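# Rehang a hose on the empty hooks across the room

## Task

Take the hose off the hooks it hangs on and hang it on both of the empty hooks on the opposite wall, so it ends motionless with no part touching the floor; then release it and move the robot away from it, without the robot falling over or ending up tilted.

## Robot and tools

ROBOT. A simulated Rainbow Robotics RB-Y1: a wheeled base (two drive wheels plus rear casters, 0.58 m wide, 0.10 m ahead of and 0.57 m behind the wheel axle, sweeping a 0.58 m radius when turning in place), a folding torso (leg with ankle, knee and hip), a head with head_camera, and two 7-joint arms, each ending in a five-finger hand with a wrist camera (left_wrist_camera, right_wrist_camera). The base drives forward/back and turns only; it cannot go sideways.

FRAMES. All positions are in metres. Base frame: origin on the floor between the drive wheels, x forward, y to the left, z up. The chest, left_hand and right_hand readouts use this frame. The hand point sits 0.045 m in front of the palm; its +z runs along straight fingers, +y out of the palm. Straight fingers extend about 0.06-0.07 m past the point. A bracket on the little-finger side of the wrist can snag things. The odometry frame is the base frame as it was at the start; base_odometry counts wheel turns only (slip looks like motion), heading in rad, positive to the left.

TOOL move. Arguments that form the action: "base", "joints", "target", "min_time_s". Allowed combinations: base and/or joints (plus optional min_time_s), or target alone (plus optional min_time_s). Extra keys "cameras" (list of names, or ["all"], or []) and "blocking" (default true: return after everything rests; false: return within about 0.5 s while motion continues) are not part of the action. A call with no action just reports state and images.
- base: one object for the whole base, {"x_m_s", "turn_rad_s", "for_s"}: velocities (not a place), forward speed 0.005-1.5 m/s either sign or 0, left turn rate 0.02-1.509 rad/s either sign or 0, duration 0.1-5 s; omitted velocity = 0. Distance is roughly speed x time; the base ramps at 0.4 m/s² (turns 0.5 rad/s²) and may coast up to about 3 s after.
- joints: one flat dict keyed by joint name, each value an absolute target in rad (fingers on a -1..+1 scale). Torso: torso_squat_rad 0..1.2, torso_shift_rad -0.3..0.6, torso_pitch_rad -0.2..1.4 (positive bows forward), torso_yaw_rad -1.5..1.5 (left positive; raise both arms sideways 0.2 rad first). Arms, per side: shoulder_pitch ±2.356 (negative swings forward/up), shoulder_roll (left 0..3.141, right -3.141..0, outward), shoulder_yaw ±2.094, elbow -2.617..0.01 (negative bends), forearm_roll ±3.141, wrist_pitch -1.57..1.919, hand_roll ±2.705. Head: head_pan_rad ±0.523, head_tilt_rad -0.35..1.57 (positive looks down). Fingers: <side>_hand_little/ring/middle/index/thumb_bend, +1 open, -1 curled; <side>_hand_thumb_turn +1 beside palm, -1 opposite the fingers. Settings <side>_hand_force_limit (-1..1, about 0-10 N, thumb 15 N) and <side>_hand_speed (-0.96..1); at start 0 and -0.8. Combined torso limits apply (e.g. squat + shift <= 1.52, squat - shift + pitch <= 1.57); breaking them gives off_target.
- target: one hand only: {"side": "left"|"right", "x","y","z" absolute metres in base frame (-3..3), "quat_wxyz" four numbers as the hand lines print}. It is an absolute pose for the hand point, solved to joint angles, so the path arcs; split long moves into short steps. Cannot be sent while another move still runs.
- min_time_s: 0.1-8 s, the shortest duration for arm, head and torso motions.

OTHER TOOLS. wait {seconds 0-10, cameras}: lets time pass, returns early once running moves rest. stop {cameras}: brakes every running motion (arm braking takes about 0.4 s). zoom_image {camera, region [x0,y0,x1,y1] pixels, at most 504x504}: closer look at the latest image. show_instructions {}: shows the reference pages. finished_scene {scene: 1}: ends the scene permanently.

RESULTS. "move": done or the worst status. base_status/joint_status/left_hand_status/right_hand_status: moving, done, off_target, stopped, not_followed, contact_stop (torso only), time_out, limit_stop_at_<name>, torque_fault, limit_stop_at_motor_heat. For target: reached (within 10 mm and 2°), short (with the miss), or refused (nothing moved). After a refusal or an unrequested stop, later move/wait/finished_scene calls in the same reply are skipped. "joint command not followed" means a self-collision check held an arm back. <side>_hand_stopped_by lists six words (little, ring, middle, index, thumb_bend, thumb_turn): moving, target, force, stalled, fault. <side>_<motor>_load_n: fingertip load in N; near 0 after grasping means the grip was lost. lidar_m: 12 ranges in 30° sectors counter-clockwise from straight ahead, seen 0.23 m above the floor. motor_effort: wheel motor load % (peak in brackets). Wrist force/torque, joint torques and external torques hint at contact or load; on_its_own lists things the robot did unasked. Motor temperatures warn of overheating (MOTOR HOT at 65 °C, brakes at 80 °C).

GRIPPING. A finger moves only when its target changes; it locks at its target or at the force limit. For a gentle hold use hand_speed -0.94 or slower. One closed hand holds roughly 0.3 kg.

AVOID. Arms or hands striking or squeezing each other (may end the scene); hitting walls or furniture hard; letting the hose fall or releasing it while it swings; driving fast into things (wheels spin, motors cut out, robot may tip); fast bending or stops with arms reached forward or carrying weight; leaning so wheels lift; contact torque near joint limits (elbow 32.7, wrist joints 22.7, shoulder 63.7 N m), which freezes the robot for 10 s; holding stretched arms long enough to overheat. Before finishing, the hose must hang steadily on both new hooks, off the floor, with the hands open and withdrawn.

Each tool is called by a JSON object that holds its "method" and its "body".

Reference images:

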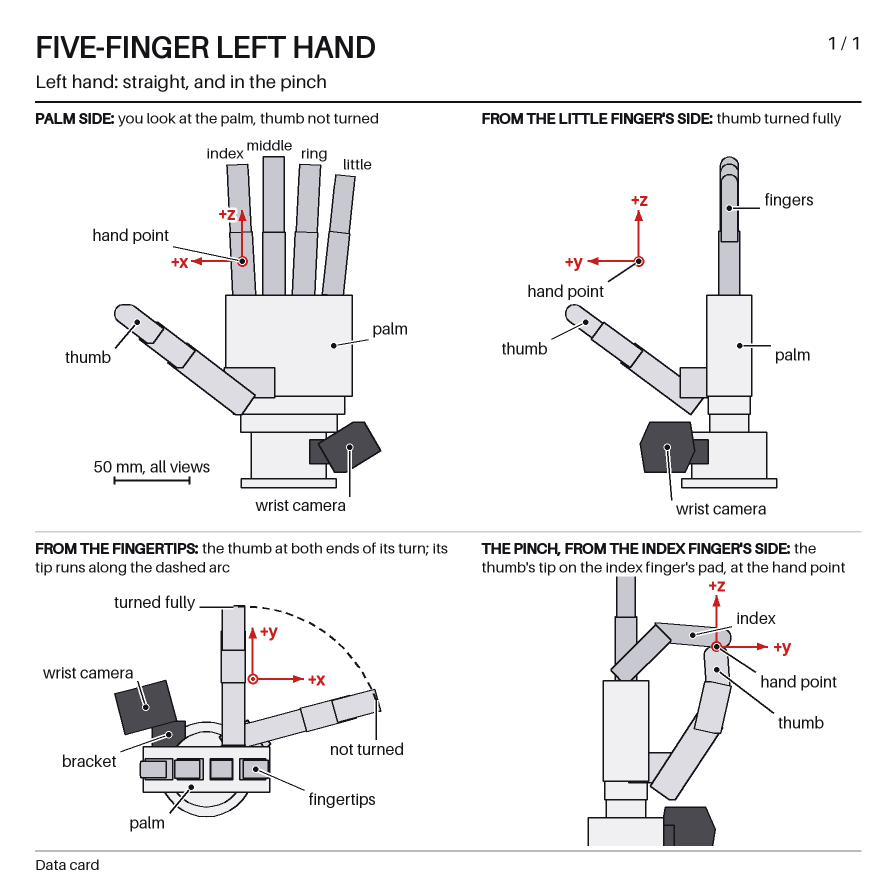

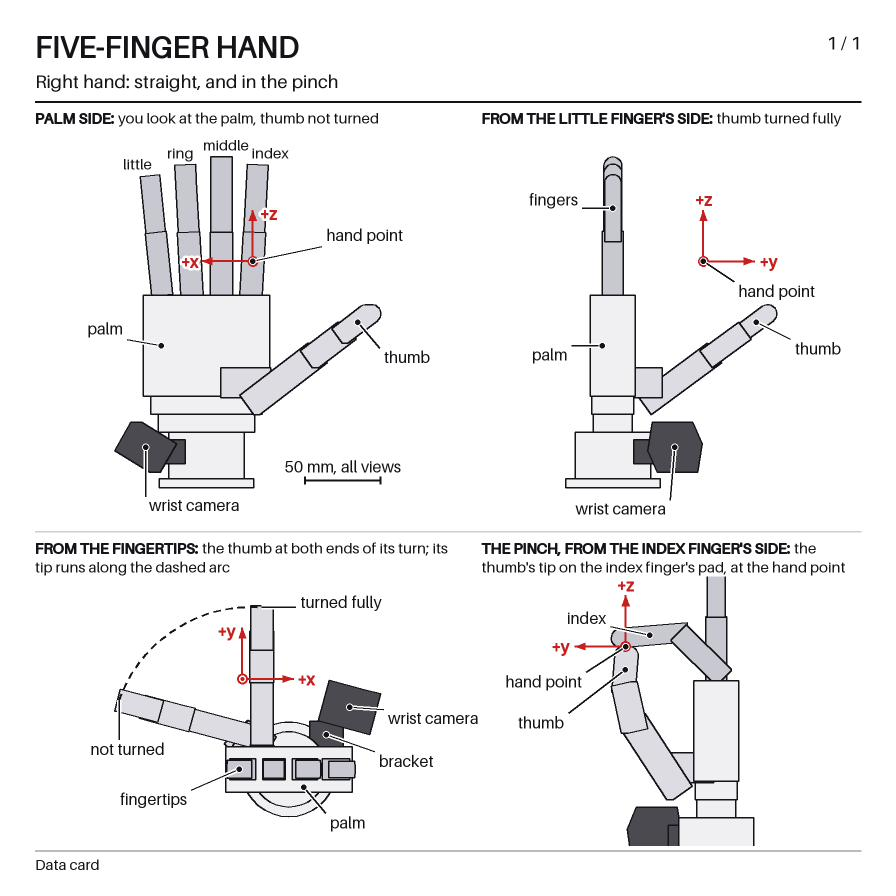

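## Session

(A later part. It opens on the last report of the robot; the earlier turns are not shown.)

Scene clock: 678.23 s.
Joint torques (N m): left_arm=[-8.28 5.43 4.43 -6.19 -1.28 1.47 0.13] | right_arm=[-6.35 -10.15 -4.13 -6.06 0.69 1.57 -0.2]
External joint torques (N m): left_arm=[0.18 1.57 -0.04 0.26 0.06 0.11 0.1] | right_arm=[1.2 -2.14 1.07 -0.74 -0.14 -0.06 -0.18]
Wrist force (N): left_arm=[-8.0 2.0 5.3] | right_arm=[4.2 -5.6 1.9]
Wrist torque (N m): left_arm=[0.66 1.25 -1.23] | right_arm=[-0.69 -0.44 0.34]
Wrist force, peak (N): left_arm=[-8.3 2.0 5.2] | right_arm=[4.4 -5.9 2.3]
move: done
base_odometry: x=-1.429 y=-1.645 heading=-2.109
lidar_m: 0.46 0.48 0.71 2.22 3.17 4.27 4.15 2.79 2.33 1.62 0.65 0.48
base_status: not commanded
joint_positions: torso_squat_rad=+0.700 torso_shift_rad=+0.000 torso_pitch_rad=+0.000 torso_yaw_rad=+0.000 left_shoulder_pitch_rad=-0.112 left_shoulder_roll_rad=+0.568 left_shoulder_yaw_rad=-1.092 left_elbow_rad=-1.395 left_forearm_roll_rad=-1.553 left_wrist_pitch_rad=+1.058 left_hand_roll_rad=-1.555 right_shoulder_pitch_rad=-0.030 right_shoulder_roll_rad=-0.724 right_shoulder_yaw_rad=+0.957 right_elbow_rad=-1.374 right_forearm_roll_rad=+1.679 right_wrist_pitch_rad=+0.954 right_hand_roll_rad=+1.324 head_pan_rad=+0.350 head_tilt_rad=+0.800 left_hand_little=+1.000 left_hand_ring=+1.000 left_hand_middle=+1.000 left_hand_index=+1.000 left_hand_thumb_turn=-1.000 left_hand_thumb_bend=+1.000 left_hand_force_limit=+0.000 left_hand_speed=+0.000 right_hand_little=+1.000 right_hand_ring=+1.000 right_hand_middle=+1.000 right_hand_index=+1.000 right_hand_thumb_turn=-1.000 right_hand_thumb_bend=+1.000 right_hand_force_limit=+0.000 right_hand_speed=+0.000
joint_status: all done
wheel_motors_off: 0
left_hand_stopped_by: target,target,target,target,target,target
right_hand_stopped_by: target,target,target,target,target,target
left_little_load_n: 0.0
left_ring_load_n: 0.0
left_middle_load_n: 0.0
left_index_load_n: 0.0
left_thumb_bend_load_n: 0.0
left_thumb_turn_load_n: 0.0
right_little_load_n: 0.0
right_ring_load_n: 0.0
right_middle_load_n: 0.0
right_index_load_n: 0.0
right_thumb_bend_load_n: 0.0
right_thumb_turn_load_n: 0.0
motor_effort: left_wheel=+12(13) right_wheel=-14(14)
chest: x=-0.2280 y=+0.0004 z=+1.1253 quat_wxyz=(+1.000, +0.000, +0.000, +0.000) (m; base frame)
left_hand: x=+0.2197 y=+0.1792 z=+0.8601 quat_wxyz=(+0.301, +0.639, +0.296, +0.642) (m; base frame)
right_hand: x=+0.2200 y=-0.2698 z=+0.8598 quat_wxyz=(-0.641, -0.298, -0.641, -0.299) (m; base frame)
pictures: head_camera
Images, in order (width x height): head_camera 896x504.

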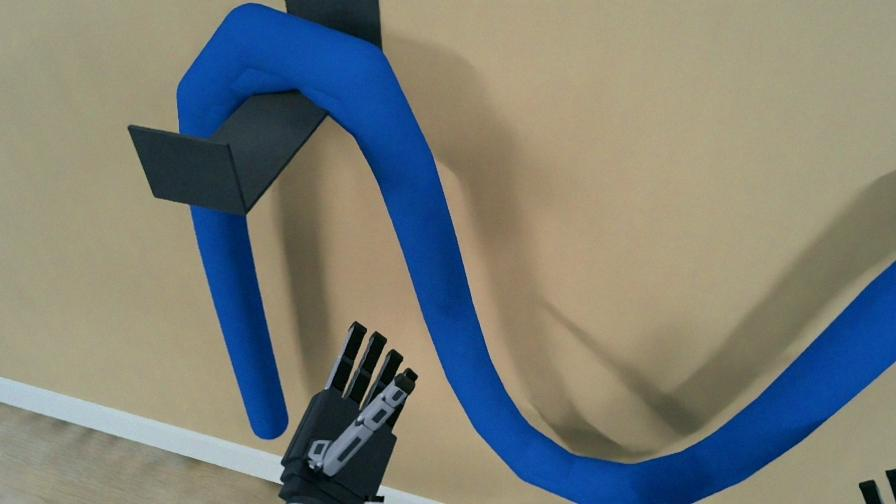

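{"method": "move", "body": {"target": {"side": "right", "x": 0.23, "y": -0.262, "z": 0.914, "quat_wxyz": [0.683, 0.183, 0.683, 0.183]}, "min_time_s": 2}}

{"method": "move", "body": {"target": {"side": "left", "x": 0.23, "y": 0.175, "z": 0.896, "quat_wxyz": [0.1228, 0.6964, 0.1228, 0.6964]}, "min_time_s": 2, "cameras": ["head_camera"]}}

{"method": "move", "body": {"joints": {"head_pan_rad": -0.35}, "cameras": ["head_camera"]}}

Scene clock: 745.03 s.
Joint torques (N m): left_arm=[-7.93 4.94 5 -5.99 -1.12 1.61 0.42] | right_arm=[-5.06 -12.92 -6.26 -7 0.86 0.81 -0.22]
External joint torques (N m): left_arm=[0.53 1.08 0.53 0.46 0.21 0.25 0.39] | right_arm=[2.44 -3.51 0.19 -1.02 -0.1 -0.6 -0.19]
Wrist force (N): left_arm=[-7.8 2.2 5.2] | right_arm=[5.9 -4.0 1.9]
Wrist torque (N m): left_arm=[0.70 1.21 -1.23] | right_arm=[-0.57 -0.56 0.49]
Wrist force, peak (N): left_arm=[-8.2 2.2 5.3] | right_arm=[4.9 -5.8 2.2]
move: done
base_odometry: x=-1.429 y=-1.645 heading=-2.109
lidar_m: 0.47 0.49 0.71 2.21 3.17 4.26 4.15 2.78 2.32 1.62 0.65 0.47
base_status: not commanded
joint_positions: torso_squat_rad=+0.700 torso_shift_rad=+0.000 torso_pitch_rad=+0.000 torso_yaw_rad=+0.000 left_shoulder_pitch_rad=-0.112 left_shoulder_roll_rad=+0.568 left_shoulder_yaw_rad=-1.092 left_elbow_rad=-1.395 left_forearm_roll_rad=-1.553 left_wrist_pitch_rad=+1.058 left_hand_roll_rad=-1.555 right_shoulder_pitch_rad=+0.025 right_shoulder_roll_rad=-0.881 right_shoulder_yaw_rad=+0.850 right_elbow_rad=-1.673 right_forearm_roll_rad=+1.526 right_wrist_pitch_rad=+0.863 right_hand_roll_rad=+1.840 head_pan_rad=+0.350 head_tilt_rad=+0.800 left_hand_little=+1.000 left_hand_ring=+1.000 left_hand_middle=+1.000 left_hand_index=+1.000 left_hand_thumb_turn=-1.000 left_hand_thumb_bend=+1.000 left_hand_force_limit=+0.000 left_hand_speed=+0.000 right_hand_little=+1.000 right_hand_ring=+1.000 right_hand_middle=+1.000 right_hand_index=+1.000 right_hand_thumb_turn=-1.000 right_hand_thumb_bend=+1.000 right_hand_force_limit=+0.000 right_hand_speed=+0.000
joint_status: all done
wheel_motors_off: 0
left_hand_stopped_by: target,target,target,target,target,target
right_hand_stopped_by: target,target,target,target,target,target
left_little_load_n: 0.0
left_ring_load_n: 0.0
left_middle_load_n: 0.0
left_index_load_n: 0.0
left_thumb_bend_load_n: 0.0
left_thumb_turn_load_n: -0.5
right_little_load_n: 0.0
right_ring_load_n: 0.0
right_middle_load_n: 0.0
right_index_load_n: 0.0
right_thumb_bend_load_n: 0.0
right_thumb_turn_load_n: 0.0
motor_effort: left_wheel=+12(13) right_wheel=-14(14)
chest: x=-0.2280 y=+0.0004 z=+1.1253 quat_wxyz=(+1.000, +0.000, +0.000, +0.000) (m; base frame)
left_hand: x=+0.2197 y=+0.1792 z=+0.8601 quat_wxyz=(+0.301, +0.639, +0.296, +0.642) (m; base frame)
right_hand: x=+0.2297 y=-0.2612 z=+0.9138 quat_wxyz=(-0.684, -0.180, -0.681, -0.187) (m; base frame)
right_hand_status: reached (checked arc, planned for 2.0 s): 1 mm and 0.6 deg off.
pictures: none

Scene clock: 747.37 s.
Joint torques (N m): left_arm=[-7.29 6.66 6.32 -6.46 -1.3 1.13 0.13] | right_arm=[-4.59 -12.45 -6.19 -6.59 0.71 0.9 -0.1]
External joint torques (N m): left_arm=[1.28 0.84 0.6 0.51 0.14 0.03 0.1] | right_arm=[2.9 -3.04 0.27 -0.62 -0.25 -0.5 -0.07]
Wrist force (N): left_arm=[-9.6 4.8 5.1] | right_arm=[5.9 -3.9 2.2]
Wrist torque (N m): left_arm=[0.89 1.35 -1.40] | right_arm=[-0.58 -0.59 0.50]
Wrist force, peak (N): left_arm=[-9.7 4.8 5.3] | right_arm=[5.8 -4.4 2.4]
move: done
base_odometry: x=-1.429 y=-1.645 heading=-2.109
lidar_m: 0.47 0.49 0.71 2.23 3.17 4.27 4.16 2.79 2.33 1.62 0.65 0.48
base_status: not commanded
joint_positions: torso_squat_rad=+0.700 torso_shift_rad=+0.000 torso_pitch_rad=+0.000 torso_yaw_rad=+0.000 left_shoulder_pitch_rad=-0.085 left_shoulder_roll_rad=+0.735 left_shoulder_yaw_rad=-1.017 left_elbow_rad=-1.675 left_forearm_roll_rad=-1.411 left_wrist_pitch_rad=+0.999 left_hand_roll_rad=-2.231 right_shoulder_pitch_rad=+0.025 right_shoulder_roll_rad=-0.881 right_shoulder_yaw_rad=+0.850 right_elbow_rad=-1.673 right_forearm_roll_rad=+1.526 right_wrist_pitch_rad=+0.863 right_hand_roll_rad=+1.840 head_pan_rad=+0.350 head_tilt_rad=+0.800 left_hand_little=+1.000 left_hand_ring=+1.000 left_hand_middle=+1.000 left_hand_index=+1.000 left_hand_thumb_turn=-1.000 left_hand_thumb_bend=+1.000 left_hand_force_limit=+0.000 left_hand_speed=+0.000 right_hand_little=+1.000 right_hand_ring=+1.000 right_hand_middle=+1.000 right_hand_index=+1.000 right_hand_thumb_turn=-1.000 right_hand_thumb_bend=+1.000 right_hand_force_limit=+0.000 right_hand_speed=+0.000
joint_status: all done
wheel_motors_off: 0
left_hand_stopped_by: target,target,target,target,target,target
right_hand_stopped_by: target,target,target,target,target,target
left_little_load_n: 0.0
left_ring_load_n: 0.0
left_middle_load_n: 0.0
left_index_load_n: 0.0
left_thumb_bend_load_n: 0.0
left_thumb_turn_load_n: 0.0
right_little_load_n: 0.5
right_ring_load_n: 0.0
right_middle_load_n: 0.0
right_index_load_n: 0.0
right_thumb_bend_load_n: 0.0
right_thumb_turn_load_n: -0.5
motor_effort: left_wheel=+12(13) right_wheel=-14(14)
chest: x=-0.2280 y=+0.0004 z=+1.1253 quat_wxyz=(+1.000, +0.000, +0.000, +0.000) (m; base frame)
left_hand: x=+0.2300 y=+0.1747 z=+0.8960 quat_wxyz=(+0.124, +0.696, +0.122, +0.697) (m; base frame)
left_hand_status: reached (checked arc, planned for 2.0 s): 0 mm and 0.1 deg off.
right_hand: x=+0.2297 y=-0.2612 z=+0.9138 quat_wxyz=(-0.684, -0.180, -0.681, -0.187) (m; base frame)
pictures: head_camera
Images, in order (width x height): head_camera 896x504.

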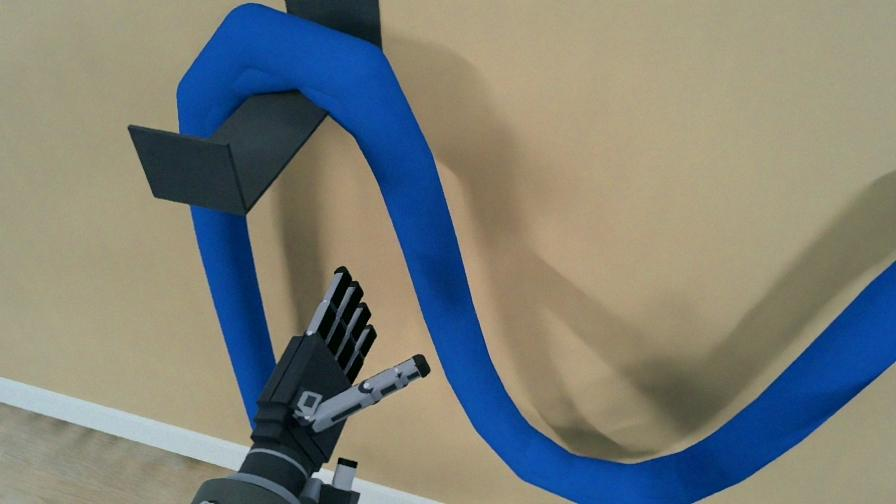

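Scene clock: 748.50 s.
Joint torques (N m): left_arm=[-7.93 6.99 5.67 -6.56 -1.01 0.99 0] | right_arm=[-4.85 -12.45 -6.42 -6.91 0.76 0.97 -0.09]
External joint torques (N m): left_arm=[0.64 1.17 -0.05 0.41 0.42 -0.11 -0.03] | right_arm=[2.65 -3.04 0.04 -0.93 -0.2 -0.44 -0.06]
Wrist force (N): left_arm=[-9.7 4.5 5.1] | right_arm=[5.9 -3.9 1.9]
Wrist torque (N m): left_arm=[0.86 1.37 -1.39] | right_arm=[-0.55 -0.57 0.46]
Wrist force, peak (N): left_arm=[-9.9 4.7 5.1] | right_arm=[6.1 -4.3 2.2]
move: done
base_odometry: x=-1.429 y=-1.645 heading=-2.109
lidar_m: 0.47 0.50 0.70 2.22 3.17 4.26 4.16 2.78 2.32 1.62 0.65 0.49
base_status: not commanded
joint_positions: torso_squat_rad=+0.700 torso_shift_rad=+0.000 torso_pitch_rad=+0.000 torso_yaw_rad=+0.000 left_shoulder_pitch_rad=-0.085 left_shoulder_roll_rad=+0.735 left_shoulder_yaw_rad=-1.017 left_elbow_rad=-1.675 left_forearm_roll_rad=-1.411 left_wrist_pitch_rad=+0.999 left_hand_roll_rad=-2.231 right_shoulder_pitch_rad=+0.025 right_shoulder_roll_rad=-0.881 right_shoulder_yaw_rad=+0.850 right_elbow_rad=-1.673 right_forearm_roll_rad=+1.526 right_wrist_pitch_rad=+0.863 right_hand_roll_rad=+1.840 head_pan_rad=-0.350 head_tilt_rad=+0.800 left_hand_little=+1.000 left_hand_ring=+1.000 left_hand_middle=+1.000 left_hand_index=+1.000 left_hand_thumb_turn=-1.000 left_hand_thumb_bend=+1.000 left_hand_force_limit=+0.000 left_hand_speed=+0.000 right_hand_little=+1.000 right_hand_ring=+1.000 right_hand_middle=+1.000 right_hand_index=+1.000 right_hand_thumb_turn=-1.000 right_hand_thumb_bend=+1.000 right_hand_force_limit=+0.000 right_hand_speed=+0.000
joint_status: all done
wheel_motors_off: 0
left_hand_stopped_by: target,target,target,target,target,target
right_hand_stopped_by: target,target,target,target,target,target
left_little_load_n: 0.0
left_ring_load_n: 0.0
left_middle_load_n: 0.0
left_index_load_n: 0.0
left_thumb_bend_load_n: 0.0
left_thumb_turn_load_n: 0.0
right_little_load_n: 0.0
right_ring_load_n: 0.0
right_middle_load_n: 0.0
right_index_load_n: 0.0
right_thumb_bend_load_n: 0.0
right_thumb_turn_load_n: -0.5
motor_effort: left_wheel=+13(13) right_wheel=-14(14)
chest: x=-0.2280 y=+0.0004 z=+1.1253 quat_wxyz=(+1.000, +0.000, +0.000, +0.000) (m; base frame)
left_hand: x=+0.2300 y=+0.1747 z=+0.8960 quat_wxyz=(+0.124, +0.696, +0.122, +0.697) (m; base frame)
right_hand: x=+0.2297 y=-0.2612 z=+0.9138 quat_wxyz=(-0.684, -0.180, -0.681, -0.187) (m; base frame)
pictures: head_camera
Images, in order (width x height): head_camera 896x504.

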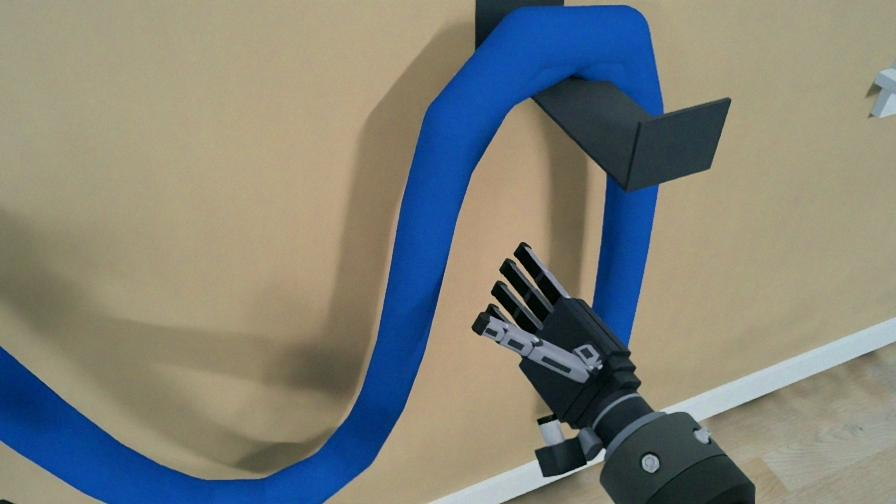

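{"method": "move", "body": {"target": {"side": "right", "x": 0.30, "y": -0.262, "z": 0.914, "quat_wxyz": [0.683, 0.183, 0.683, 0.183]}, "min_time_s": 1.5}}

{"method": "move", "body": {"target": {"side": "right", "x": 0.352, "y": -0.262, "z": 0.92, "quat_wxyz": [0.683, 0.183, 0.683, 0.183]}, "min_time_s": 1.5, "cameras": ["head_camera", "right_wrist_camera"]}}

Scene clock: 762.03 s.
Joint torques (N m): left_arm=[-7.32 6.72 6.24 -6.64 -1.19 1.08 -0.03] | right_arm=[-11.31 -9.13 -6.97 -4.95 0.58 0.99 -0.37]
External joint torques (N m): left_arm=[1.25 0.9 0.52 0.33 0.24 -0.02 -0.07] | right_arm=[-0.29 0.24 0.16 0.69 -0.24 -0.43 -0.34]
Wrist force (N): left_arm=[-9.9 4.7 5.0] | right_arm=[6.5 -4.2 2.0]
Wrist torque (N m): left_arm=[0.91 1.40 -1.40] | right_arm=[-0.61 -0.68 0.35]
Wrist force, peak (N): left_arm=[-9.8 4.9 5.3] | right_arm=[6.5 -4.2 2.0]
move: done
base_odometry: x=-1.429 y=-1.645 heading=-2.109
lidar_m: 0.46 0.49 0.71 2.21 3.18 4.27 4.15 2.78 2.34 1.62 0.65 0.48
base_status: not commanded
joint_positions: torso_squat_rad=+0.700 torso_shift_rad=+0.000 torso_pitch_rad=+0.000 torso_yaw_rad=+0.000 left_shoulder_pitch_rad=-0.085 left_shoulder_roll_rad=+0.735 left_shoulder_yaw_rad=-1.017 left_elbow_rad=-1.675 left_forearm_roll_rad=-1.411 left_wrist_pitch_rad=+0.999 left_hand_roll_rad=-2.231 right_shoulder_pitch_rad=-0.159 right_shoulder_roll_rad=-0.792 right_shoulder_yaw_rad=+0.825 right_elbow_rad=-1.469 right_forearm_roll_rad=+1.467 right_wrist_pitch_rad=+0.751 right_hand_roll_rad=+1.827 head_pan_rad=-0.350 head_tilt_rad=+0.800 left_hand_little=+1.000 left_hand_ring=+1.000 left_hand_middle=+1.000 left_hand_index=+1.000 left_hand_thumb_turn=-1.000 left_hand_thumb_bend=+1.000 left_hand_force_limit=+0.000 left_hand_speed=+0.000 right_hand_little=+1.000 right_hand_ring=+1.000 right_hand_middle=+1.000 right_hand_index=+1.000 right_hand_thumb_turn=-1.000 right_hand_thumb_bend=+1.000 right_hand_force_limit=+0.000 right_hand_speed=+0.000
joint_status: all done
wheel_motors_off: 0
left_hand_stopped_by: target,target,target,target,target,target
right_hand_stopped_by: target,target,target,target,target,target
left_little_load_n: 0.0
left_ring_load_n: 0.0
left_middle_load_n: 0.0
left_index_load_n: 0.0
left_thumb_bend_load_n: 0.0
left_thumb_turn_load_n: -0.5
right_little_load_n: 0.0
right_ring_load_n: 0.0
right_middle_load_n: 0.0
right_index_load_n: 0.0
right_thumb_bend_load_n: 0.0
right_thumb_turn_load_n: -0.5
motor_effort: left_wheel=+13(13) right_wheel=-14(14)
chest: x=-0.2280 y=+0.0004 z=+1.1253 quat_wxyz=(+1.000, +0.000, +0.000, +0.000) (m; base frame)
left_hand: x=+0.2299 y=+0.1747 z=+0.8960 quat_wxyz=(+0.124, +0.696, +0.122, +0.697) (m; base frame)
right_hand: x=+0.2998 y=-0.2620 z=+0.9138 quat_wxyz=(-0.683, -0.183, -0.683, -0.183) (m; base frame)
right_hand_status: reached (checked arc, planned for 1.5 s): 0 mm and 0.1 deg off.
pictures: none

Scene clock: 763.87 s.
Joint torques (N m): left_arm=[-7.35 7.26 6.78 -6.31 -1.26 1.11 0.06] | right_arm=[-13.99 -8.9 -6.73 -4.75 0.46 1.02 -0.4]
External joint torques (N m): left_arm=[1.22 1.45 1.05 0.66 0.17 0.01 0.03] | right_arm=[-0.27 0.5 0.57 0.57 -0.22 -0.47 -0.37]
Wrist force (N): left_arm=[-10.0 4.7 5.1] | right_arm=[5.8 -4.0 1.9]
Wrist torque (N m): left_arm=[0.88 1.41 -1.42] | right_arm=[-0.54 -0.58 0.32]
Wrist force, peak (N): left_arm=[-10.0 4.9 5.2] | right_arm=[6.0 -4.3 2.4]
move: done
base_odometry: x=-1.429 y=-1.645 heading=-2.109
lidar_m: 0.47 0.50 0.71 2.21 3.17 4.27 4.15 2.80 2.33 1.62 0.65 0.49
base_status: not commanded
joint_positions: torso_squat_rad=+0.700 torso_shift_rad=+0.000 torso_pitch_rad=+0.000 torso_yaw_rad=+0.000 left_shoulder_pitch_rad=-0.085 left_shoulder_roll_rad=+0.735 left_shoulder_yaw_rad=-1.017 left_elbow_rad=-1.675 left_forearm_roll_rad=-1.411 left_wrist_pitch_rad=+0.999 left_hand_roll_rad=-2.231 right_shoulder_pitch_rad=-0.305 right_shoulder_roll_rad=-0.728 right_shoulder_yaw_rad=+0.817 right_elbow_rad=-1.292 right_forearm_roll_rad=+1.458 right_wrist_pitch_rad=+0.670 right_hand_roll_rad=+1.784 head_pan_rad=-0.350 head_tilt_rad=+0.800 left_hand_little=+1.000 left_hand_ring=+1.000 left_hand_middle=+1.000 left_hand_index=+1.000 left_hand_thumb_turn=-1.000 left_hand_thumb_bend=+1.000 left_hand_force_limit=+0.000 left_hand_speed=+0.000 right_hand_little=+1.000 right_hand_ring=+1.000 right_hand_middle=+1.000 right_hand_index=+1.000 right_hand_thumb_turn=-1.000 right_hand_thumb_bend=+1.000 right_hand_force_limit=+0.000 right_hand_speed=+0.000
joint_status: all done
wheel_motors_off: 0
left_hand_stopped_by: target,target,target,target,target,target
right_hand_stopped_by: target,target,target,target,target,target
left_little_load_n: 0.0
left_ring_load_n: 0.0
left_middle_load_n: 0.0
left_index_load_n: 0.0
left_thumb_bend_load_n: 0.0
left_thumb_turn_load_n: -0.5
right_little_load_n: 0.0
right_ring_load_n: -0.5
right_middle_load_n: 0.0
right_index_load_n: 0.0
right_thumb_bend_load_n: 0.0
right_thumb_turn_load_n: 0.0
motor_effort: left_wheel=+13(13) right_wheel=-14(14)
chest: x=-0.2280 y=+0.0004 z=+1.1253 quat_wxyz=(+1.000, +0.000, +0.000, +0.000) (m; base frame)
left_hand: x=+0.2299 y=+0.1747 z=+0.8960 quat_wxyz=(+0.124, +0.696, +0.122, +0.697) (m; base frame)
right_hand: x=+0.3511 y=-0.2619 z=+0.9201 quat_wxyz=(-0.682, -0.183, -0.685, -0.182) (m; base frame)
right_hand_status: reached (checked arc, planned for 1.5 s): 1 mm and 0.3 deg off.
pictures: head_camera, right_wrist_camera
Images, in order (width x height): head_camera 896x504, right_wrist_camera 504x504.

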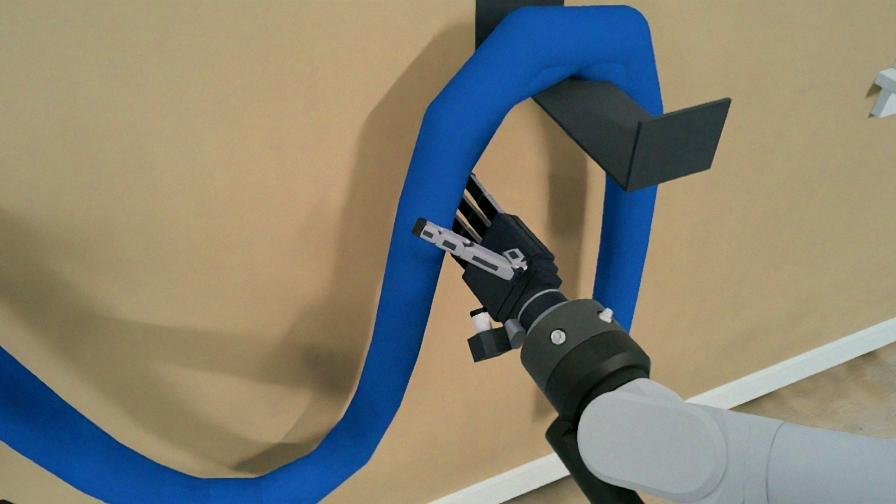

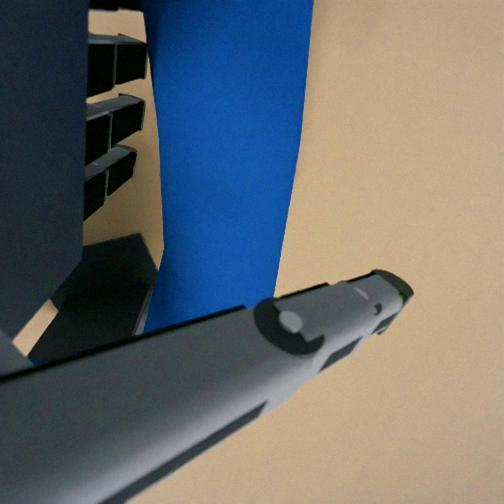

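{"method": "move", "body": {"target": {"side": "right", "x": 0.355, "y": -0.264, "z": 0.978, "quat_wxyz": [0.683, 0.183, 0.683, 0.183]}, "min_time_s": 2, "cameras": ["head_camera", "right_wrist_camera"]}}

Scene clock: 772.73 s.
Joint torques (N m): left_arm=[-7.68 6.77 6.82 -6.46 -1.19 1.29 0.02] | right_arm=[-11.1 -12.78 -8.76 -7.32 0.92 0.68 -0.3]
External joint torques (N m): left_arm=[0.89 0.95 1.1 0.52 0.24 0.19 -0.01] | right_arm=[2.52 -2.61 -0.33 -1.64 0.07 -0.4 -0.27]
Wrist force (N): left_arm=[-9.7 4.7 5.2] | right_arm=[6.5 -4.9 1.9]
Wrist torque (N m): left_arm=[0.89 1.37 -1.39] | right_arm=[-0.48 -0.57 0.43]
Wrist force, peak (N): left_arm=[-9.9 4.7 5.2] | right_arm=[6.5 -6.0 2.0]
move: done
base_odometry: x=-1.429 y=-1.645 heading=-2.109
lidar_m: 0.46 0.49 0.70 2.22 3.16 4.28 4.15 2.78 2.33 1.63 0.64 0.49
base_status: not commanded
joint_positions: torso_squat_rad=+0.700 torso_shift_rad=+0.000 torso_pitch_rad=+0.000 torso_yaw_rad=+0.000 left_shoulder_pitch_rad=-0.085 left_shoulder_roll_rad=+0.735 left_shoulder_yaw_rad=-1.017 left_elbow_rad=-1.675 left_forearm_roll_rad=-1.411 left_wrist_pitch_rad=+0.999 left_hand_roll_rad=-2.231 right_shoulder_pitch_rad=-0.281 right_shoulder_roll_rad=-0.834 right_shoulder_yaw_rad=+0.732 right_elbow_rad=-1.532 right_forearm_roll_rad=+1.203 right_wrist_pitch_rad=+0.626 right_hand_roll_rad=+2.047 head_pan_rad=-0.350 head_tilt_rad=+0.800 left_hand_little=+1.000 left_hand_ring=+1.000 left_hand_middle=+1.000 left_hand_index=+1.000 left_hand_thumb_turn=-1.000 left_hand_thumb_bend=+1.000 left_hand_force_limit=+0.000 left_hand_speed=+0.000 right_hand_little=+1.000 right_hand_ring=+1.000 right_hand_middle=+1.000 right_hand_index=+1.000 right_hand_thumb_turn=-1.000 right_hand_thumb_bend=+1.000 right_hand_force_limit=+0.000 right_hand_speed=+0.000
joint_status: all done
wheel_motors_off: 0
left_hand_stopped_by: target,target,target,target,target,target
right_hand_stopped_by: target,target,target,target,target,target
left_little_load_n: 0.0
left_ring_load_n: 0.0
left_middle_load_n: 0.0
left_index_load_n: 0.0
left_thumb_bend_load_n: 0.0
left_thumb_turn_load_n: -0.5
right_little_load_n: 0.0
right_ring_load_n: 0.0
right_middle_load_n: 0.0
right_index_load_n: 0.0
right_thumb_bend_load_n: 0.0
right_thumb_turn_load_n: -0.5
motor_effort: left_wheel=+13(13) right_wheel=-14(14)
chest: x=-0.2280 y=+0.0004 z=+1.1253 quat_wxyz=(+1.000, +0.000, +0.000, +0.000) (m; base frame)
left_hand: x=+0.2299 y=+0.1747 z=+0.8960 quat_wxyz=(+0.124, +0.696, +0.122, +0.697) (m; base frame)
right_hand: x=+0.3550 y=-0.2637 z=+0.9775 quat_wxyz=(-0.683, -0.182, -0.683, -0.184) (m; base frame)
right_hand_status: reached (checked arc, planned for 2.0 s): 1 mm and 0.2 deg off.
pictures: head_camera, right_wrist_camera
Images, in order (width x height): head_camera 896x504, right_wrist_camera 504x504.

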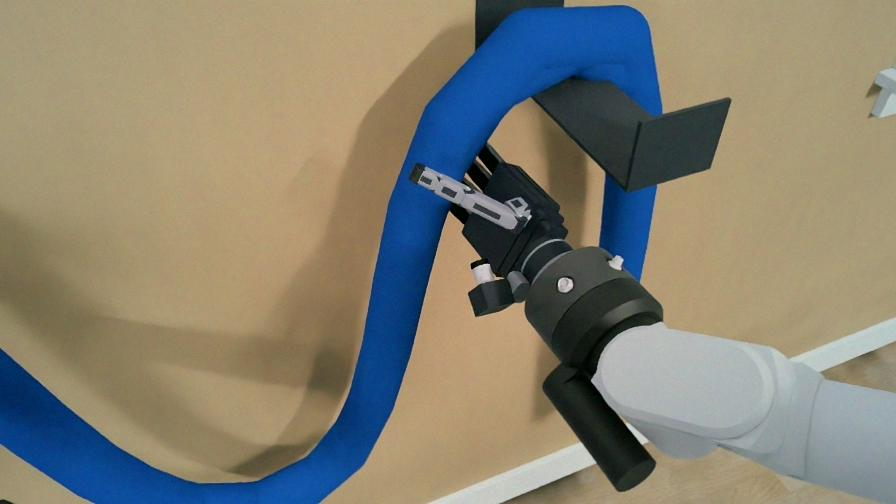

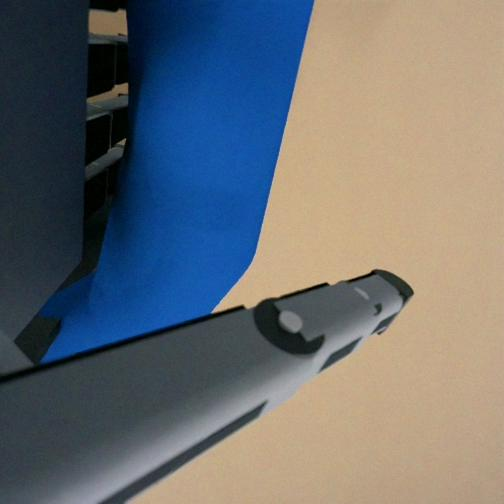

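{"method": "move", "body": {"joints": {"right_hand_speed": -0.85, "right_hand_force_limit": -0.2, "right_hand_little": -1, "right_hand_ring": -1, "right_hand_middle": -1, "right_hand_index": -1, "right_hand_thumb_bend": -0.6}, "cameras": ["head_camera", "right_wrist_camera"]}}

Scene clock: 786.37 s.
Joint torques (N m): left_arm=[-7.26 7.02 6.23 -6.65 -1.2 1.01 0.15] | right_arm=[-11.93 -13.09 -7.9 -7.19 0.99 0.79 -0.1]
External joint torques (N m): left_arm=[1.31 1.21 0.51 0.32 0.24 -0.1 0.12] | right_arm=[1.69 -2.93 0.52 -1.51 0.15 -0.3 -0.06]
Wrist force (N): left_arm=[-9.7 4.6 5.0] | right_arm=[5.4 -6.4 2.9]
Wrist torque (N m): left_arm=[0.89 1.36 -1.39] | right_arm=[-0.58 -0.58 0.41]
Wrist force, peak (N): left_arm=[-9.9 4.9 5.2] | right_arm=[7.1 -6.1 2.4]
move: off_target
base_odometry: x=-1.429 y=-1.645 heading=-2.109
lidar_m: 0.46 0.50 0.71 2.21 3.17 4.27 4.15 2.79 2.34 1.62 0.64 0.49
base_status: not commanded
joint_positions: torso_squat_rad=+0.700 torso_shift_rad=+0.000 torso_pitch_rad=+0.000 torso_yaw_rad=+0.000 left_shoulder_pitch_rad=-0.085 left_shoulder_roll_rad=+0.735 left_shoulder_yaw_rad=-1.017 left_elbow_rad=-1.675 left_forearm_roll_rad=-1.411 left_wrist_pitch_rad=+0.999 left_hand_roll_rad=-2.231 right_shoulder_pitch_rad=-0.281 right_shoulder_roll_rad=-0.834 right_shoulder_yaw_rad=+0.732 right_elbow_rad=-1.532 right_forearm_roll_rad=+1.202 right_wrist_pitch_rad=+0.626 right_hand_roll_rad=+2.047 head_pan_rad=-0.350 head_tilt_rad=+0.800 left_hand_little=+1.000 left_hand_ring=+1.000 left_hand_middle=+1.000 left_hand_index=+1.000 left_hand_thumb_turn=-1.000 left_hand_thumb_bend=+1.000 left_hand_force_limit=+0.000 left_hand_speed=+0.000 right_hand_little=+0.112 right_hand_ring=+0.140 right_hand_middle=+0.154 right_hand_index=+0.168 right_hand_thumb_turn=-1.000 right_hand_thumb_bend=+0.576 right_hand_force_limit=-0.200 right_hand_speed=-0.850
joint_status: right_hand_little off_target (ended at +0.112, target -1.000); right_hand_ring off_target (ended at +0.140, target -1.000); right_hand_middle off_target (ended at +0.154, target -1.000); right_hand_index off_target (ended at +0.168, target -1.000); right_hand_thumb_bend off_target (ended at +0.576, target -0.600); the others done
wheel_motors_off: 0
left_hand_stopped_by: target,target,target,target,target,target
right_hand_stopped_by: force,force,force,force,force,target
left_little_load_n: 0.0
left_ring_load_n: 0.0
left_middle_load_n: 0.0
left_index_load_n: 0.0
left_thumb_bend_load_n: 0.0
left_thumb_turn_load_n: 0.0
right_little_load_n: 5.0
right_ring_load_n: 1.0
right_middle_load_n: 1.0
right_index_load_n: 3.5
right_thumb_bend_load_n: 10.5
right_thumb_turn_load_n: 7.0
motor_effort: left_wheel=+13(13) right_wheel=-14(15)
chest: x=-0.2280 y=+0.0004 z=+1.1253 quat_wxyz=(+1.000, +0.000, +0.000, +0.000) (m; base frame)
left_hand: x=+0.2299 y=+0.1747 z=+0.8960 quat_wxyz=(+0.124, +0.696, +0.122, +0.697) (m; base frame)
right_hand: x=+0.3550 y=-0.2639 z=+0.9776 quat_wxyz=(-0.683, -0.182, -0.683, -0.184) (m; base frame)
pictures: head_camera, right_wrist_camera
Images, in order (width x height): head_camera 896x504, right_wrist_camera 504x504.

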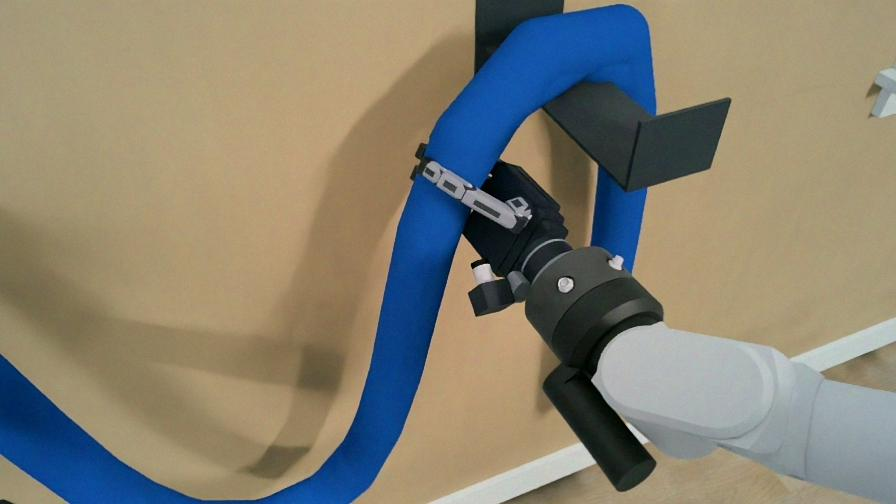

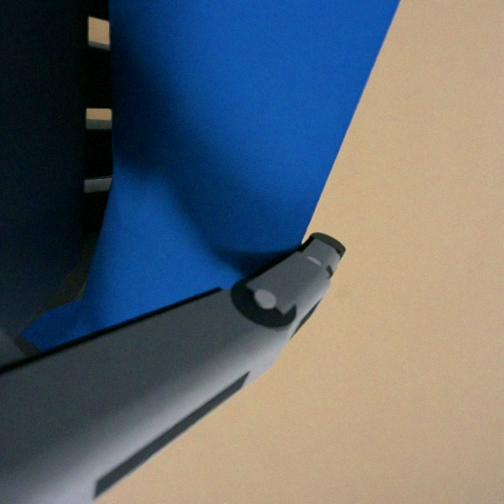

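{"method": "move", "body": {"joints": {"head_pan_rad": 0.35}, "cameras": ["head_camera"]}}

{"method": "move", "body": {"target": {"side": "left", "x": 0.30, "y": 0.175, "z": 0.896, "quat_wxyz": [0.1228, 0.6964, 0.1228, 0.6964]}, "min_time_s": 1.5}}

{"method": "move", "body": {"target": {"side": "left", "x": 0.352, "y": 0.175, "z": 0.90, "quat_wxyz": [0.1228, 0.6964, 0.1228, 0.6964]}, "min_time_s": 1.5, "cameras": ["head_camera", "left_wrist_camera"]}}

Scene clock: 793.77 s.
Joint torques (N m): left_arm=[-7.6 6.75 7.18 -6.61 -1.02 1.16 0.01] | right_arm=[-12.29 -12.19 -7.59 -7.21 1.06 0.64 -0.19]
External joint torques (N m): left_arm=[0.97 0.93 1.46 0.36 0.41 0.05 -0.02] | right_arm=[1.33 -2.03 0.83 -1.53 0.22 -0.44 -0.16]
Wrist force (N): left_arm=[-9.9 4.6 5.1] | right_arm=[5.9 -6.5 3.0]
Wrist torque (N m): left_arm=[0.88 1.39 -1.41] | right_arm=[-0.59 -0.65 0.42]
Wrist force, peak (N): left_arm=[-9.9 4.7 5.2] | right_arm=[5.9 -6.6 3.1]
move: done
base_odometry: x=-1.429 y=-1.645 heading=-2.109
lidar_m: 0.47 0.49 0.70 2.21 3.17 4.26 4.15 2.79 2.34 1.61 0.65 0.49
base_status: not commanded
joint_positions: torso_squat_rad=+0.700 torso_shift_rad=+0.000 torso_pitch_rad=+0.000 torso_yaw_rad=+0.000 left_shoulder_pitch_rad=-0.085 left_shoulder_roll_rad=+0.735 left_shoulder_yaw_rad=-1.017 left_elbow_rad=-1.675 left_forearm_roll_rad=-1.411 left_wrist_pitch_rad=+0.999 left_hand_roll_rad=-2.231 right_shoulder_pitch_rad=-0.281 right_shoulder_roll_rad=-0.834 right_shoulder_yaw_rad=+0.732 right_elbow_rad=-1.532 right_forearm_roll_rad=+1.202 right_wrist_pitch_rad=+0.626 right_hand_roll_rad=+2.047 head_pan_rad=+0.350 head_tilt_rad=+0.800 left_hand_little=+1.000 left_hand_ring=+1.000 left_hand_middle=+1.000 left_hand_index=+1.000 left_hand_thumb_turn=-1.000 left_hand_thumb_bend=+1.000 left_hand_force_limit=+0.000 left_hand_speed=+0.000 right_hand_little=+0.112 right_hand_ring=+0.140 right_hand_middle=+0.154 right_hand_index=+0.168 right_hand_thumb_turn=-1.000 right_hand_thumb_bend=+0.576 right_hand_force_limit=-0.200 right_hand_speed=-0.850
joint_status: all done
wheel_motors_off: 0
left_hand_stopped_by: target,target,target,target,target,target
right_hand_stopped_by: force,force,force,force,force,target
left_little_load_n: 0.0
left_ring_load_n: 0.0
left_middle_load_n: 0.0
left_index_load_n: 0.0
left_thumb_bend_load_n: 0.0
left_thumb_turn_load_n: 0.0
right_little_load_n: 5.0
right_ring_load_n: 1.0
right_middle_load_n: 1.0
right_index_load_n: 3.5
right_thumb_bend_load_n: 11.0
right_thumb_turn_load_n: 7.0
motor_effort: left_wheel=+12(13) right_wheel=-14(14)
chest: x=-0.2280 y=+0.0004 z=+1.1253 quat_wxyz=(+1.000, +0.000, +0.000, +0.000) (m; base frame)
left_hand: x=+0.2299 y=+0.1747 z=+0.8960 quat_wxyz=(+0.124, +0.696, +0.122, +0.697) (m; base frame)
right_hand: x=+0.3550 y=-0.2639 z=+0.9776 quat_wxyz=(-0.683, -0.182, -0.683, -0.184) (m; base frame)
pictures: head_camera
Images, in order (width x height): head_camera 896x504.

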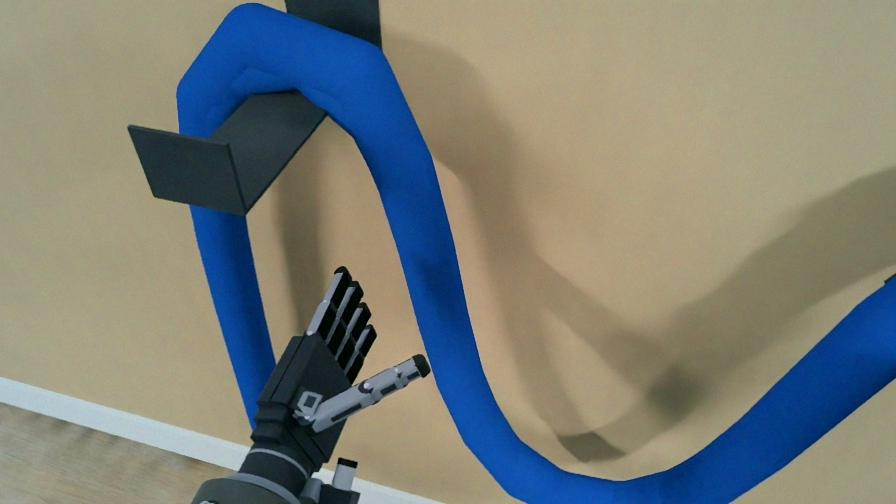

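Scene clock: 795.60 s.
Joint torques (N m): left_arm=[-12.22 3.91 7.05 -5.27 -1.06 1.26 0.26] | right_arm=[-11.64 -12.5 -7.25 -7.24 1.1 0.72 -0.1]
External joint torques (N m): left_arm=[-0.14 -1.99 0.49 1.13 0.22 0.08 0.23] | right_arm=[1.98 -2.34 1.18 -1.56 0.26 -0.36 -0.07]
Wrist force (N): left_arm=[-9.5 4.7 5.4] | right_arm=[5.5 -6.5 3.3]
Wrist torque (N m): left_arm=[0.88 1.33 -1.30] | right_arm=[-0.62 -0.61 0.38]
Wrist force, peak (N): left_arm=[-9.9 4.7 5.2] | right_arm=[5.6 -6.8 3.0]
move: done
base_odometry: x=-1.429 y=-1.645 heading=-2.109
lidar_m: 0.47 0.49 0.69 2.20 3.16 4.27 4.15 2.78 2.33 1.62 0.64 0.49
base_status: not commanded
joint_positions: torso_squat_rad=+0.700 torso_shift_rad=+0.000 torso_pitch_rad=+0.000 torso_yaw_rad=+0.000 left_shoulder_pitch_rad=-0.253 left_shoulder_roll_rad=+0.655 left_shoulder_yaw_rad=-0.974 left_elbow_rad=-1.461 left_forearm_roll_rad=-1.348 left_wrist_pitch_rad=+0.890 left_hand_roll_rad=-2.184 right_shoulder_pitch_rad=-0.281 right_shoulder_roll_rad=-0.834 right_shoulder_yaw_rad=+0.732 right_elbow_rad=-1.532 right_forearm_roll_rad=+1.202 right_wrist_pitch_rad=+0.626 right_hand_roll_rad=+2.047 head_pan_rad=+0.350 head_tilt_rad=+0.800 left_hand_little=+1.000 left_hand_ring=+1.000 left_hand_middle=+1.000 left_hand_index=+1.000 left_hand_thumb_turn=-1.000 left_hand_thumb_bend=+1.000 left_hand_force_limit=+0.000 left_hand_speed=+0.000 right_hand_little=+0.112 right_hand_ring=+0.140 right_hand_middle=+0.154 right_hand_index=+0.168 right_hand_thumb_turn=-1.000 right_hand_thumb_bend=+0.576 right_hand_force_limit=-0.200 right_hand_speed=-0.850
joint_status: all done
wheel_motors_off: 0
left_hand_stopped_by: target,target,target,target,target,target
right_hand_stopped_by: force,force,force,force,force,target
left_little_load_n: 0.0
left_ring_load_n: 0.0
left_middle_load_n: 0.0
left_index_load_n: 0.0
left_thumb_bend_load_n: 0.0
left_thumb_turn_load_n: 0.0
right_little_load_n: 5.0
right_ring_load_n: 1.0
right_middle_load_n: 1.0
right_index_load_n: 3.5
right_thumb_bend_load_n: 10.5
right_thumb_turn_load_n: 7.0
motor_effort: left_wheel=+12(13) right_wheel=-14(14)
chest: x=-0.2280 y=+0.0004 z=+1.1253 quat_wxyz=(+1.000, +0.000, +0.000, +0.000) (m; base frame)
left_hand: x=+0.2999 y=+0.1750 z=+0.8959 quat_wxyz=(+0.123, +0.697, +0.123, +0.696) (m; base frame)
left_hand_status: reached (checked arc, planned for 1.5 s): 0 mm and 0.0 deg off.
right_hand: x=+0.3550 y=-0.2639 z=+0.9776 quat_wxyz=(-0.683, -0.182, -0.683, -0.184) (m; base frame)
pictures: none

Scene clock: 797.43 s.
Joint torques (N m): left_arm=[-16.21 4.35 7.5 -4.69 -0.84 1.38 0.32] | right_arm=[-11.56 -12.35 -7.46 -7.3 0.97 0.7 -0.06]
External joint torques (N m): left_arm=[-1.51 -1.73 0.73 1.19 0.29 0.1 0.29] | right_arm=[2.05 -2.18 0.97 -1.62 0.13 -0.38 -0.02]
Wrist force (N): left_arm=[-9.6 4.3 5.3] | right_arm=[5.3 -6.2 2.9]
Wrist torque (N m): left_arm=[0.86 1.37 -1.28] | right_arm=[-0.53 -0.61 0.40]
Wrist force, peak (N): left_arm=[-9.8 5.0 5.3] | right_arm=[5.8 -6.5 3.0]
move: done
base_odometry: x=-1.429 y=-1.645 heading=-2.109
lidar_m: 0.46 0.50 0.71 2.21 3.17 4.27 4.16 2.79 2.32 1.61 0.66 0.49
base_status: not commanded
joint_positions: torso_squat_rad=+0.700 torso_shift_rad=+0.000 torso_pitch_rad=+0.000 torso_yaw_rad=+0.000 left_shoulder_pitch_rad=-0.387 left_shoulder_roll_rad=+0.590 left_shoulder_yaw_rad=-0.953 left_elbow_rad=-1.273 left_forearm_roll_rad=-1.327 left_wrist_pitch_rad=+0.806 left_hand_roll_rad=-2.129 right_shoulder_pitch_rad=-0.281 right_shoulder_roll_rad=-0.834 right_shoulder_yaw_rad=+0.732 right_elbow_rad=-1.532 right_forearm_roll_rad=+1.202 right_wrist_pitch_rad=+0.626 right_hand_roll_rad=+2.047 head_pan_rad=+0.350 head_tilt_rad=+0.800 left_hand_little=+1.000 left_hand_ring=+1.000 left_hand_middle=+1.000 left_hand_index=+1.000 left_hand_thumb_turn=-1.000 left_hand_thumb_bend=+1.000 left_hand_force_limit=+0.000 left_hand_speed=+0.000 right_hand_little=+0.112 right_hand_ring=+0.140 right_hand_middle=+0.154 right_hand_index=+0.168 right_hand_thumb_turn=-1.000 right_hand_thumb_bend=+0.576 right_hand_force_limit=-0.200 right_hand_speed=-0.850
joint_status: all done
wheel_motors_off: 0
left_hand_stopped_by: target,target,target,target,target,target
right_hand_stopped_by: force,force,force,force,force,target
left_little_load_n: 0.0
left_ring_load_n: 0.0
left_middle_load_n: 0.0
left_index_load_n: 0.0
left_thumb_bend_load_n: 0.0
left_thumb_turn_load_n: 0.0
right_little_load_n: 5.0
right_ring_load_n: 1.0
right_middle_load_n: 1.0
right_index_load_n: 3.5
right_thumb_bend_load_n: 10.5
right_thumb_turn_load_n: 7.0
motor_effort: left_wheel=+13(13) right_wheel=-14(14)
chest: x=-0.2280 y=+0.0004 z=+1.1253 quat_wxyz=(+1.000, +0.000, +0.000, +0.000) (m; base frame)
left_hand: x=+0.3511 y=+0.1751 z=+0.9003 quat_wxyz=(+0.122, +0.698, +0.123, +0.695) (m; base frame)
left_hand_status: reached (checked arc, planned for 1.5 s): 1 mm and 0.3 deg off.
right_hand: x=+0.3550 y=-0.2639 z=+0.9776 quat_wxyz=(-0.683, -0.182, -0.683, -0.184) (m; base frame)
pictures: head_camera, left_wrist_camera
Images, in order (width x height): head_camera 896x504, left_wrist_camera 504x504.

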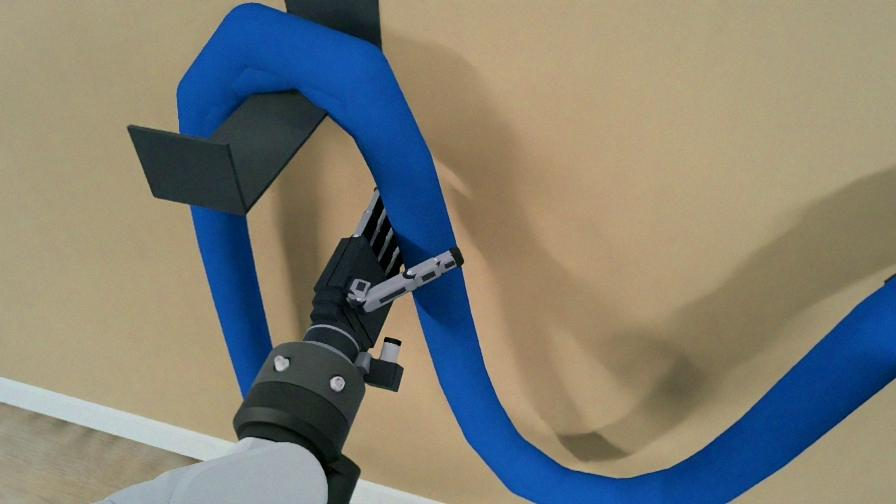

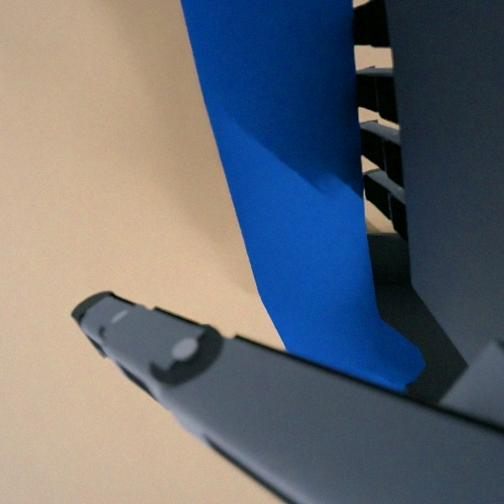

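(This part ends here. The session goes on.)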